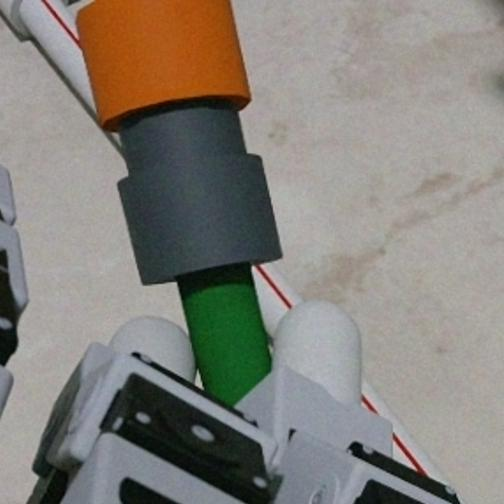

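Request:
{"method": "execute_actions", "body": {"actions": [[[0,0,0,0,0,0,0,0.754,0.576,0.696,0,0.754,0.576,0.696,0,0.754,0.576,0.696,0.714,0.678,0.226,0.168,0.4,-0.6,0.016,-0.001,0,0,0,-0.028,-0.35,1.0,1.0,0.05,0.35,0.88,0.95,0.05,-0.2,0.95,0.58,0.7,0.71,0.68,-0.45,-0.156,0.78,-0.7],[0,0,0,0,0,0,0,0.754,0.576,0.696,0,0.754,0.576,0.696,0,0.754,0.576,0.696,0.714,0.678,0.226,0.168,0.4,-0.6,0.032,-0.003,0,0,0,-0.056,-0.35,1.0,1.0,0.05,0.35,0.88,0.95,0.05,-0.2,0.95,0.58,0.7,0.71,0.68,-0.45,-0.156,0.78,-0.7],[0,0,0,0,0,0,0,0.754,0.576,0.696,0,0.754,0.576,0.696,0,0.754,0.576,0.696,0.714,0.678,0.226,0.168,0.4,-0.6,0.0475,-0.006,0,0,0,-0.0833,-0.35,1.0,1.0,0.05,0.35,0.88,0.95,0.05,-0.2,0.95,0.58,0.7,0.71,0.68,-0.45,-0.156,0.78,-0.7]],[[0,0,0,0,0,0,0,0.754,0.576,0.696,0,0.754,0.576,0.696,0,0.754,0.576,0.696,0.714,0.678,0.226,0.168,0.4,-0.6,0.016,-0.001,0,0,0,-0.028,-0.35,1.0,1.0,0.05,0.35,0.88,0.95,0.05,-0.2,0.95,0.58,0.7,0.71,0.68,-0.45,-0.156,0.78,-0.7],[0,0,0,0,0,0,0,0.754,0.576,0.696,0,0.754,0.576,0.696,0,0.754,0.576,0.696,0.714,0.678,0.226,0.168,0.4,-0.6,0.032,-0.003,0,0,0,-0.056,-0.35,1.0,1.0,0.05,0.35,0.88,0.95,0.05,-0.2,0.95,0.58,0.7,0.71,0.68,-0.45,-0.156,0.78,-0.7],[0,0,0,0,0,0,0,0.754,0.576,0.696,0,0.754,0.576,0.696,0,0.754,0.576,0.696,0.714,0.678,0.226,0.168,0.4,-0.6,0.0475,-0.006,0,0,0,-0.0833,-0.35,1.0,1.0,0.05,0.35,0.88,0.95,0.05,-0.2,0.95,0.58,0.7,0.71,0.68,-0.45,-0.156,0.78,-0.7]],[[0,0,0,0,0,0,0,0.754,0.576,0.696,0,0.754,0.576,0.696,0,0.754,0.576,0.696,0.714,0.678,0.226,0.168,0.4,-0.6,0.02,0.001,0.007,0.018,0.022,-0.01,-0.35,1.0,1.0,0.05,0.35,0.88,0.95,0.05,-0.2,0.95,0.58,0.7,0.71,0.68,-0.45,-0.156,0.78,-0.7],[0,0,0,0,0,0,0,0.754,0.576,0.696,0,0.754,0.576,0.696,0,0.754,0.576,0.696,0.714,0.678,0.226,0.168,0.4,-0.6,0.04,0.002,0.014,0.037,0.044,-0.02,-0.35,1.0,1.0,0.05,0.35,0.88,0.95,0.05,-0.2,0.95,0.58,0.7,0.71,0.68,-0.45,-0.156,0.78,-0.7],[0,0,0,0,0,0,0,0.754,0.576,0.696,0,0.754,0.576,0.696,0,0.754,0.576,0.696,0.714,0.678,0.226,0.168,0.4,-0.6,0.0593,0.003,0.0203,0.0556,0.0655,-0.0305,-0.35,1.0,1.0,0.05,0.35,0.88,0.95,0.05,-0.2,0.95,0.58,0.7,0.71,0.68,-0.45,-0.156,0.78,-0.7]],[[0,0,0,0,0,0,0,0.754,0.576,0.696,0,0.754,0.576,0.696,0,0.754,0.576,0.696,0.714,0.678,0.226,0.168,0.4,-0.6,0.021,0.003,0.024,0.028,0.019,-0.015,-0.35,1.0,1.0,0.05,0.35,0.88,0.95,0.05,-0.2,0.95,0.58,0.7,0.71,0.68,-0.45,-0.156,0.78,-0.7],[0,0,0,0,0,0,0,0.754,0.576,0.696,0,0.754,0.576,0.696,0,0.754,0.576,0.696,0.714,0.678,0.226,0.168,0.4,-0.6,0.042,0.005,0.048,0.055,0.038,-0.029,-0.35,1.0,1.0,0.05,0.35,0.88,0.95,0.05,-0.2,0.95,0.58,0.7,0.71,0.68,-0.45,-0.156,0.78,-0.7],[0,0,0,0,0,0,0,0.754,0.576,0.696,0,0.754,0.576,0.696,0,0.754,0.576,0.696,0.714,0.678,0.226,0.168,0.4,-0.6,0.0637,0.0077,0.0727,0.0833,0.0573,-0.044,-0.35,1.0,1.0,0.05,0.35,0.88,0.95,0.05,-0.2,0.95,0.58,0.7,0.71,0.68,-0.45,-0.156,0.78,-0.7]]], "cameras": ["cam_high", "cam_right_wrist"]}}

Scene clock: 267.33 s.
left_arm: end_effector_position=(+0.5660, +0.4662, +0.2315) hand_goal=(+0.000, +0.754, +0.576, +0.696, +0.000, +0.754, +0.576, +0.696, +0.000, +0.754, +0.576, +0.696, +0.714, +0.678, +0.226, +0.168) hand_measured=(-0.192, +0.756, +0.576, +0.696, -0.004, +0.754, +0.576, +0.696, -0.002, +0.754, +0.576, +0.696, +0.714, +0.678, +0.226, +0.168) hand_current_ma=(+0, +0, +0, +0, +0, +0, +0, +0, +0, +0, +0, +0, +0, +0, +0, +0) hand_state=(overload, goal, goal, goal, goal, goal, goal, goal, goal, goal, goal, goal, goal, goal, goal, goal) hand_current_limit=0.40 hand_speed=-0.60 end_effector_quat_wxyz=(-0.171, +0.698, +0.197, +0.667) | right_arm: end_effector_position=(+0.4209, +0.3794, +0.2989) hand_goal=(-0.350, +1.000, +1.000, +0.050, +0.350, +0.880, +0.950, +0.050, -0.200, +0.950, +0.580, +0.700, +0.710, +0.680, -0.450, -0.156) hand_measured=(-0.190, +0.922, +0.942, +0.024, +0.004, +0.990, +0.996, +0.086, -0.198, +0.956, +0.582, +0.702, +0.712, +0.682, -0.450, -0.154) hand_current_ma=(+372, -153, -81, -23, -489, +273, +56, +36, +0, +2, +0, +0, +1, +0, +0, +0) hand_state=(blocked, blocked, blocked, blocked, blocked, blocked, blocked, blocked, goal, goal, goal, goal, goal, goal, goal, goal) hand_current_limit=0.78 hand_speed=-0.70 end_effector_quat_wxyz=(+0.040, +0.154, +0.915, +0.371)
Joint positions: left_arm=[0.882 1.923 1.235 0.633 0.355 1.567] | right_arm=[0.554 1.314 1.084 -0.726 -0.486 -0.525]
Joint torques (N m): left_arm=[0.73 -20.66 10.61 2.55 -0.04 0.06] | right_arm=[0.32 -9.93 16.25 1.68 -0.31 -0.19]
Heat: left arm: hottest elbow 43 °C; right arm: hottest elbow 46 °C.
Hand target: left_arm +0.5701, +0.4698, +0.2544; -0.184, +0.684, +0.183, +0.682 | right_arm +0.4334, +0.3898, +0.3258; +0.057, +0.137, +0.914, +0.378
Off the commanded pose: left_arm 0.024 m, 3 deg | right_arm 0.031 m, 3 deg.
Step readings (end_effector_position of left_arm | right_arm):
0: (+0.5660, +0.4662, +0.2315) | (+0.4928, +0.2640, +0.3095)
1: (+0.5660, +0.4662, +0.2315) | (+0.4928, +0.2640, +0.3095)
2: (+0.5660, +0.4662, +0.2315) | (+0.4929, +0.2639, +0.3096)
4: (+0.5660, +0.4662, +0.2315) | (+0.4928, +0.2642, +0.3112)
8: (+0.5660, +0.4662, +0.2315) | (+0.4891, +0.2709, +0.3154)
15: (+0.5660, +0.4662, +0.2315) | (+0.4850, +0.2776, +0.3191)
16: (+0.5660, +0.4662, +0.2315) | (+0.4847, +0.2780, +0.3194)
17: (+0.5660, +0.4662, +0.2315) | (+0.4843, +0.2786, +0.3199)
19: (+0.5660, +0.4662, +0.2315) | (+0.4823, +0.2818, +0.3216)
23: (+0.5660, +0.4662, +0.2315) | (+0.4756, +0.2920, +0.3250)
30: (+0.5660, +0.4662, +0.2315) | (+0.4705, +0.2985, +0.3277)
31: (+0.5660, +0.4662, +0.2315) | (+0.4699, +0.2993, +0.3279)
32: (+0.5660, +0.4662, +0.2315) | (+0.4678, +0.3017, +0.3276)
34: (+0.5660, +0.4662, +0.2315) | (+0.4593, +0.3088, +0.3206)
38: (+0.5660, +0.4662, +0.2315) | (+0.4415, +0.3202, +0.2970)
45: (+0.5660, +0.4662, +0.2315) | (+0.4357, +0.3278, +0.2977)
46: (+0.5660, +0.4662, +0.2315) | (+0.4358, +0.3287, +0.2997)
47: (+0.5660, +0.4662, +0.2315) | (+0.4351, +0.3299, +0.3010)
49: (+0.5660, +0.4662, +0.2315) | (+0.4319, +0.3351, +0.3025)
53: (+0.5660, +0.4662, +0.2315) | (+0.4277, +0.3565, +0.3055)
60: (+0.5660, +0.4662, +0.2315) | (+0.4238, +0.3773, +0.2999)
Images, in order (width x height): cam_high 504x504, cam_right_wrist 504x504.

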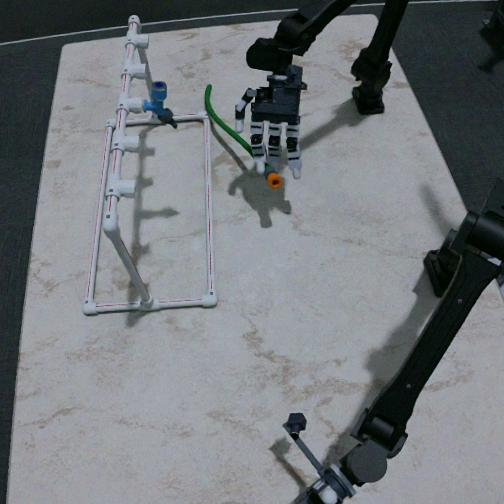

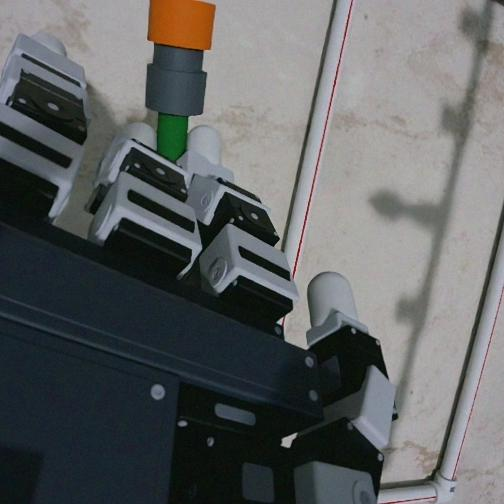

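Request:
{"method": "execute_actions", "body": {"actions": [[[0,0,0,0,0,0,0,0.754,0.576,0.696,0,0.754,0.576,0.696,0,0.754,0.576,0.696,0.714,0.678,0.226,0.168,0.4,-0.6,0.018,-0.003,0.034,0.028,0.015,-0.019,-0.4,1.0,1.0,0.05,0.4,0.9,0.95,0.05,-0.2,0.95,0.58,0.7,0.71,0.68,-0.45,-0.156,0.78,-0.7],[0,0,0,0,0,0,0,0.754,0.576,0.696,0,0.754,0.576,0.696,0,0.754,0.576,0.696,0.714,0.678,0.226,0.168,0.4,-0.6,0.036,-0.006,0.068,0.055,0.03,-0.038,-0.4,1.0,1.0,0.05,0.4,0.9,0.95,0.05,-0.2,0.95,0.58,0.7,0.71,0.68,-0.45,-0.156,0.78,-0.7],[0,0,0,0,0,0,0,0.754,0.576,0.696,0,0.754,0.576,0.696,0,0.754,0.576,0.696,0.714,0.678,0.226,0.168,0.4,-0.6,0.0547,-0.0093,0.103,0.0833,0.044,-0.0573,-0.4,1.0,1.0,0.05,0.4,0.9,0.95,0.05,-0.2,0.95,0.58,0.7,0.71,0.68,-0.45,-0.156,0.78,-0.7]],[[0,0,0,0,0,0,0,0.754,0.576,0.696,0,0.754,0.576,0.696,0,0.754,0.576,0.696,0.714,0.678,0.226,0.168,0.4,-0.6,0.009,0,0.048,0.037,0.002,-0.007,-0.4,1.0,1.0,0.05,0.4,0.9,0.95,0.05,-0.2,0.95,0.58,0.7,0.71,0.68,-0.45,-0.156,0.78,-0.7],[0,0,0,0,0,0,0,0.754,0.576,0.696,0,0.754,0.576,0.696,0,0.754,0.576,0.696,0.714,0.678,0.226,0.168,0.4,-0.6,0.018,0,0.096,0.074,0.005,-0.014,-0.4,1.0,1.0,0.05,0.4,0.9,0.95,0.05,-0.2,0.95,0.58,0.7,0.71,0.68,-0.45,-0.156,0.78,-0.7],[0,0,0,0,0,0,0,0.754,0.576,0.696,0,0.754,0.576,0.696,0,0.754,0.576,0.696,0.714,0.678,0.226,0.168,0.4,-0.6,0.0273,0.0003,0.1435,0.1111,0.0076,-0.0209,-0.4,1.0,1.0,0.05,0.4,0.9,0.95,0.05,-0.2,0.95,0.58,0.7,0.71,0.68,-0.45,-0.156,0.78,-0.7]]], "cameras": ["cam_high", "cam_right_wrist"]}}

Scene clock: 269.53 s.
left_arm: end_effector_position=(+0.5660, +0.4662, +0.2315) hand_goal=(+0.000, +0.754, +0.576, +0.696, +0.000, +0.754, +0.576, +0.696, +0.000, +0.754, +0.576, +0.696, +0.714, +0.678, +0.226, +0.168) hand_measured=(-0.192, +0.756, +0.576, +0.696, -0.004, +0.754, +0.576, +0.696, -0.002, +0.754, +0.576, +0.696, +0.714, +0.678, +0.226, +0.168) hand_current_ma=(+0, +0, +0, +0, +0, +0, +0, +0, +0, +0, +0, +0, +0, +0, +0, +0) hand_state=(overload, goal, goal, goal, goal, goal, goal, goal, goal, goal, goal, goal, goal, goal, goal, goal) hand_current_limit=0.40 hand_speed=-0.60 end_effector_quat_wxyz=(-0.171, +0.698, +0.197, +0.667) | right_arm: end_effector_position=(+0.3869, +0.4732, +0.1840) hand_goal=(-0.400, +1.000, +1.000, +0.050, +0.400, +0.900, +0.950, +0.050, -0.200, +0.950, +0.580, +0.700, +0.710, +0.680, -0.450, -0.156) hand_measured=(-0.190, +0.926, +0.946, +0.024, -0.012, +0.986, +0.996, +0.080, -0.198, +0.950, +0.582, +0.702, +0.712, +0.682, -0.450, -0.154) hand_current_ma=(+489, -140, -72, -23, -489, +179, +54, +27, +0, +0, +0, +0, +0, +0, +0, +0) hand_state=(blocked, blocked, blocked, blocked, blocked, blocked, blocked, blocked, goal, goal, goal, goal, goal, goal, goal, goal) hand_current_limit=0.78 hand_speed=-0.70 end_effector_quat_wxyz=(-0.013, +0.009, +0.997, +0.077)
Joint positions: left_arm=[0.882 1.923 1.235 0.633 0.355 1.567] | right_arm=[0.781 1.695 1.481 -1.266 -0.127 -0.766]
Joint torques (N m): left_arm=[0.73 -20.72 10.59 2.54 -0.04 0.04] | right_arm=[-0.62 -15.85 14.34 0.47 0.03 -0.21]
Heat: left arm: hottest elbow 43 °C; right arm: hottest elbow 46 °C.
Hand target: left_arm +0.5701, +0.4698, +0.2544; -0.184, +0.684, +0.183, +0.682 | right_arm +0.4001, +0.4816, +0.2034; +0.000, +0.000, +0.996, +0.086
Off the commanded pose: left_arm 0.024 m, 3 deg | right_arm 0.025 m, 2 deg.
Step readings (end_effector_position of left_arm | right_arm):
0: (+0.5660, +0.4662, +0.2315) | (+0.4209, +0.3794, +0.2989)
1: (+0.5660, +0.4662, +0.2315) | (+0.4209, +0.3794, +0.2987)
2: (+0.5660, +0.4662, +0.2315) | (+0.4206, +0.3797, +0.2977)
4: (+0.5660, +0.4662, +0.2315) | (+0.4184, +0.3850, +0.2918)
8: (+0.5660, +0.4662, +0.2315) | (+0.4148, +0.4067, +0.2722)
15: (+0.5660, +0.4662, +0.2315) | (+0.4017, +0.4242, +0.2442)
16: (+0.5660, +0.4662, +0.2315) | (+0.4017, +0.4240, +0.2442)
17: (+0.5660, +0.4662, +0.2315) | (+0.4026, +0.4236, +0.2436)
19: (+0.5660, +0.4662, +0.2315) | (+0.4065, +0.4250, +0.2380)
23: (+0.5660, +0.4662, +0.2315) | (+0.4048, +0.4472, +0.2172)
30: (+0.5660, +0.4662, +0.2315) | (+0.3818, +0.4707, +0.1751)
Images, in order (width x height): cam_high 504x504, cam_right_wrist 504x504.

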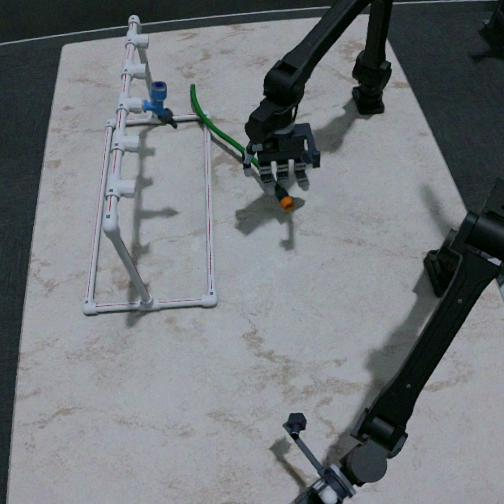

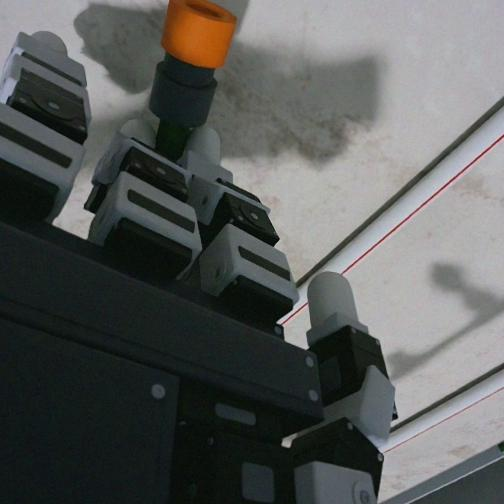

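Request:
{"method": "execute_actions", "body": {"actions": [[[0,0,0,0,0,0,0,0.754,0.576,0.696,0,0.754,0.576,0.696,0,0.754,0.576,0.696,0.714,0.678,0.226,0.168,0.4,-0.6,0,0,0.03,0.02,0,0,-0.4,1.0,1.0,0.05,0.4,0.9,0.95,0.05,-0.2,0.95,0.58,0.7,0.71,0.68,-0.45,-0.156,0.78,-0.7],[0,0,0,0,0,0,0,0.754,0.576,0.696,0,0.754,0.576,0.696,0,0.754,0.576,0.696,0.714,0.678,0.226,0.168,0.4,-0.6,0,0.003,0.06,0.04,0,0,-0.4,1.0,1.0,0.05,0.4,0.9,0.95,0.05,-0.2,0.95,0.58,0.7,0.71,0.68,-0.45,-0.156,0.78,-0.7],[0,0,0,0,0,0,0,0.754,0.576,0.696,0,0.754,0.576,0.696,0,0.754,0.576,0.696,0.714,0.678,0.226,0.168,0.4,-0.6,0,0.006,0.09,0.0556,0,0,-0.4,1.0,1.0,0.05,0.4,0.9,0.95,0.05,-0.2,0.95,0.58,0.7,0.71,0.68,-0.45,-0.156,0.78,-0.7]]], "cameras": ["cam_high", "cam_right_wrist"]}}

Scene clock: 272.03 s.
left_arm: end_effector_position=(+0.5660, +0.4662, +0.2315) hand_goal=(+0.000, +0.754, +0.576, +0.696, +0.000, +0.754, +0.576, +0.696, +0.000, +0.754, +0.576, +0.696, +0.714, +0.678, +0.226, +0.168) hand_measured=(-0.192, +0.756, +0.576, +0.696, -0.004, +0.754, +0.576, +0.696, -0.002, +0.754, +0.576, +0.696, +0.714, +0.678, +0.226, +0.168) hand_current_ma=(+0, +0, +0, +0, +0, +0, +0, +0, +0, +0, +0, +0, +0, +0, +0, +0) hand_state=(overload, goal, goal, goal, goal, goal, goal, goal, goal, goal, goal, goal, goal, goal, goal, goal) hand_current_limit=0.40 hand_speed=-0.60 end_effector_quat_wxyz=(-0.171, +0.698, +0.197, +0.667) | right_arm: end_effector_position=(+0.3906, +0.4806, +0.1342) hand_goal=(-0.400, +1.000, +1.000, +0.050, +0.400, +0.900, +0.950, +0.050, -0.200, +0.950, +0.580, +0.700, +0.710, +0.680, -0.450, -0.156) hand_measured=(-0.190, +0.926, +0.946, +0.024, -0.012, +0.986, +0.996, +0.080, -0.198, +0.948, +0.582, +0.702, +0.712, +0.682, -0.450, -0.154) hand_current_ma=(+489, -140, -72, -23, -489, +176, +54, +27, +0, +0, +0, +0, +0, +0, +0, +0) hand_state=(blocked, blocked, blocked, blocked, blocked, blocked, blocked, blocked, goal, goal, goal, goal, goal, goal, goal, goal) hand_current_limit=0.78 hand_speed=-0.70 end_effector_quat_wxyz=(-0.012, +0.000, +1.000, -0.011)
Joint positions: left_arm=[0.882 1.923 1.235 0.633 0.355 1.567] | right_arm=[0.822 1.815 1.557 -1.346 -0.002 -0.75]
Joint torques (N m): left_arm=[0.67 -20.66 10.61 2.54 -0.04 0.05] | right_arm=[0.03 -17.38 13.71 0.21 0.16 0.09]
Heat: left arm: hottest elbow 43 °C; right arm: hottest elbow 46 °C.
Hand target: left_arm +0.5701, +0.4698, +0.2544; -0.184, +0.684, +0.183, +0.682 | right_arm +0.4001, +0.4946, +0.1509; +0.000, +0.000, +1.000, -0.001
Off the commanded pose: left_arm 0.024 m, 3 deg | right_arm 0.024 m, 2 deg.
Step readings (end_effector_position of left_arm | right_arm):
0: (+0.5660, +0.4662, +0.2315) | (+0.3869, +0.4732, +0.1840)
1: (+0.5660, +0.4662, +0.2315) | (+0.3871, +0.4729, +0.1838)
2: (+0.5660, +0.4662, +0.2315) | (+0.3879, +0.4716, +0.1834)
4: (+0.5660, +0.4662, +0.2315) | (+0.3914, +0.4686, +0.1797)
8: (+0.5660, +0.4662, +0.2315) | (+0.3968, +0.4748, +0.1624)
15: (+0.5660, +0.4662, +0.2315) | (+0.3892, +0.4773, +0.1294)
Images, in order (width x height): cam_high 504x504, cam_right_wrist 504x504.

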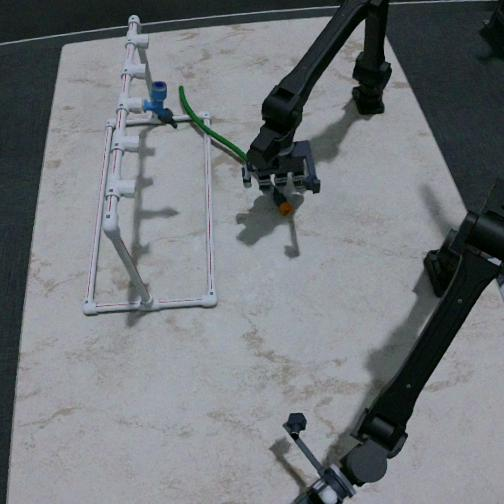

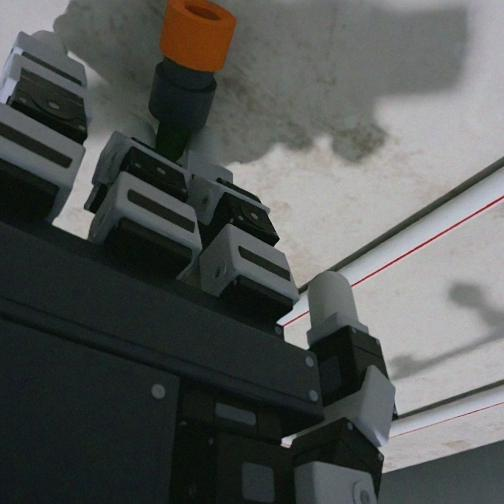

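Request:
{"method": "execute_actions", "body": {"actions": [[[0,0,0,0,0,0,0,0.754,0.576,0.696,0,0.754,0.576,0.696,0,0.754,0.576,0.696,0.714,0.678,0.226,0.168,0.4,-0.6,0,0,0.02,0,0,0,-0.4,1.0,1.0,0.05,0.4,0.9,0.95,0.05,-0.2,0.95,0.58,0.7,0.71,0.68,-0.45,-0.156,0.78,-0.7],[0,0,0,0,0,0,0,0.754,0.576,0.696,0,0.754,0.576,0.696,0,0.754,0.576,0.696,0.714,0.678,0.226,0.168,0.4,-0.6,0,0,0.04,0,0,0,-0.4,1.0,1.0,0.05,0.4,0.9,0.95,0.05,-0.2,0.95,0.58,0.7,0.71,0.68,-0.45,-0.156,0.78,-0.7],[0,0,0,0,0,0,0,0.754,0.576,0.696,0,0.754,0.576,0.696,0,0.754,0.576,0.696,0.714,0.678,0.226,0.168,0.4,-0.6,0,0,0.0515,0,0,0,-0.4,1.0,1.0,0.05,0.4,0.9,0.95,0.05,-0.2,0.95,0.58,0.7,0.71,0.68,-0.45,-0.156,0.78,-0.7]]], "cameras": ["cam_right_wrist"]}}

Scene clock: 277.83 s.
left_arm: end_effector_position=(+0.5660, +0.4662, +0.2315) hand_goal=(+0.000, +0.754, +0.576, +0.696, +0.000, +0.754, +0.576, +0.696, +0.000, +0.754, +0.576, +0.696, +0.714, +0.678, +0.226, +0.168) hand_measured=(-0.192, +0.756, +0.576, +0.696, -0.004, +0.754, +0.576, +0.696, -0.002, +0.754, +0.576, +0.696, +0.714, +0.678, +0.226, +0.168) hand_current_ma=(+0, +0, +0, +0, +0, +0, +0, +0, +0, +0, +0, +0, +0, +0, +0, +0) hand_state=(overload, goal, goal, goal, goal, goal, goal, goal, goal, goal, goal, goal, goal, goal, goal, goal) hand_current_limit=0.40 hand_speed=-0.60 end_effector_quat_wxyz=(-0.171, +0.698, +0.197, +0.667) | right_arm: end_effector_position=(+0.3986, +0.4889, +0.1323) hand_goal=(-0.400, +1.000, +1.000, +0.050, +0.400, +0.900, +0.950, +0.050, -0.200, +0.950, +0.580, +0.700, +0.710, +0.680, -0.450, -0.156) hand_measured=(-0.190, +0.926, +0.946, +0.024, -0.012, +0.986, +0.996, +0.080, -0.198, +0.948, +0.582, +0.702, +0.712, +0.682, -0.450, -0.154) hand_current_ma=(+490, -140, -72, -23, -489, +176, +54, +27, +0, +0, +0, +0, +0, +0, +0, +0) hand_state=(blocked, blocked, blocked, blocked, blocked, blocked, blocked, blocked, goal, goal, goal, goal, goal, goal, goal, goal) hand_current_limit=0.78 hand_speed=-0.70 end_effector_quat_wxyz=(+0.001, +0.000, +1.000, +0.002)
Joint positions: left_arm=[0.882 1.923 1.235 0.633 0.355 1.567] | right_arm=[0.822 1.823 1.557 -1.299 -0.001 -0.749]
Joint torques (N m): left_arm=[0.73 -20.72 10.61 2.55 -0.05 0.05] | right_arm=[0.5 -15.91 9.57 1.39 0.15 0.09]
Heat: left arm: hottest elbow 43 °C; right arm: hottest elbow 46 °C.
Hand target: left_arm +0.5701, +0.4698, +0.2544; -0.184, +0.684, +0.183, +0.682 | right_arm +0.4000, +0.4946, +0.1200; +0.000, +0.000, +1.000, -0.001
Off the commanded pose: left_arm 0.024 m, 3 deg | right_arm 0.014 m, 0 deg.
Step readings (end_effector_position of left_arm | right_arm):
0: (+0.5660, +0.4662, +0.2315) | (+0.3906, +0.4806, +0.1342)
1: (+0.5660, +0.4662, +0.2315) | (+0.3906, +0.4806, +0.1342)
2: (+0.5660, +0.4662, +0.2315) | (+0.3906, +0.4806, +0.1342)
4: (+0.5660, +0.4662, +0.2315) | (+0.3914, +0.4814, +0.1345)
8: (+0.5660, +0.4662, +0.2315) | (+0.3961, +0.4865, +0.1358)
15: (+0.5660, +0.4662, +0.2315) | (+0.3985, +0.4889, +0.1329)
Images, in order (width x height): cam_right_wrist 504x504.

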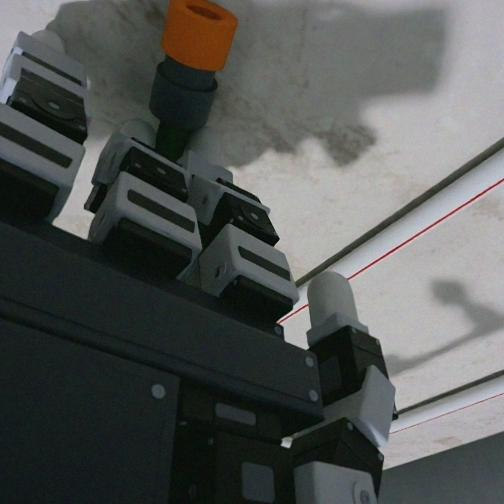

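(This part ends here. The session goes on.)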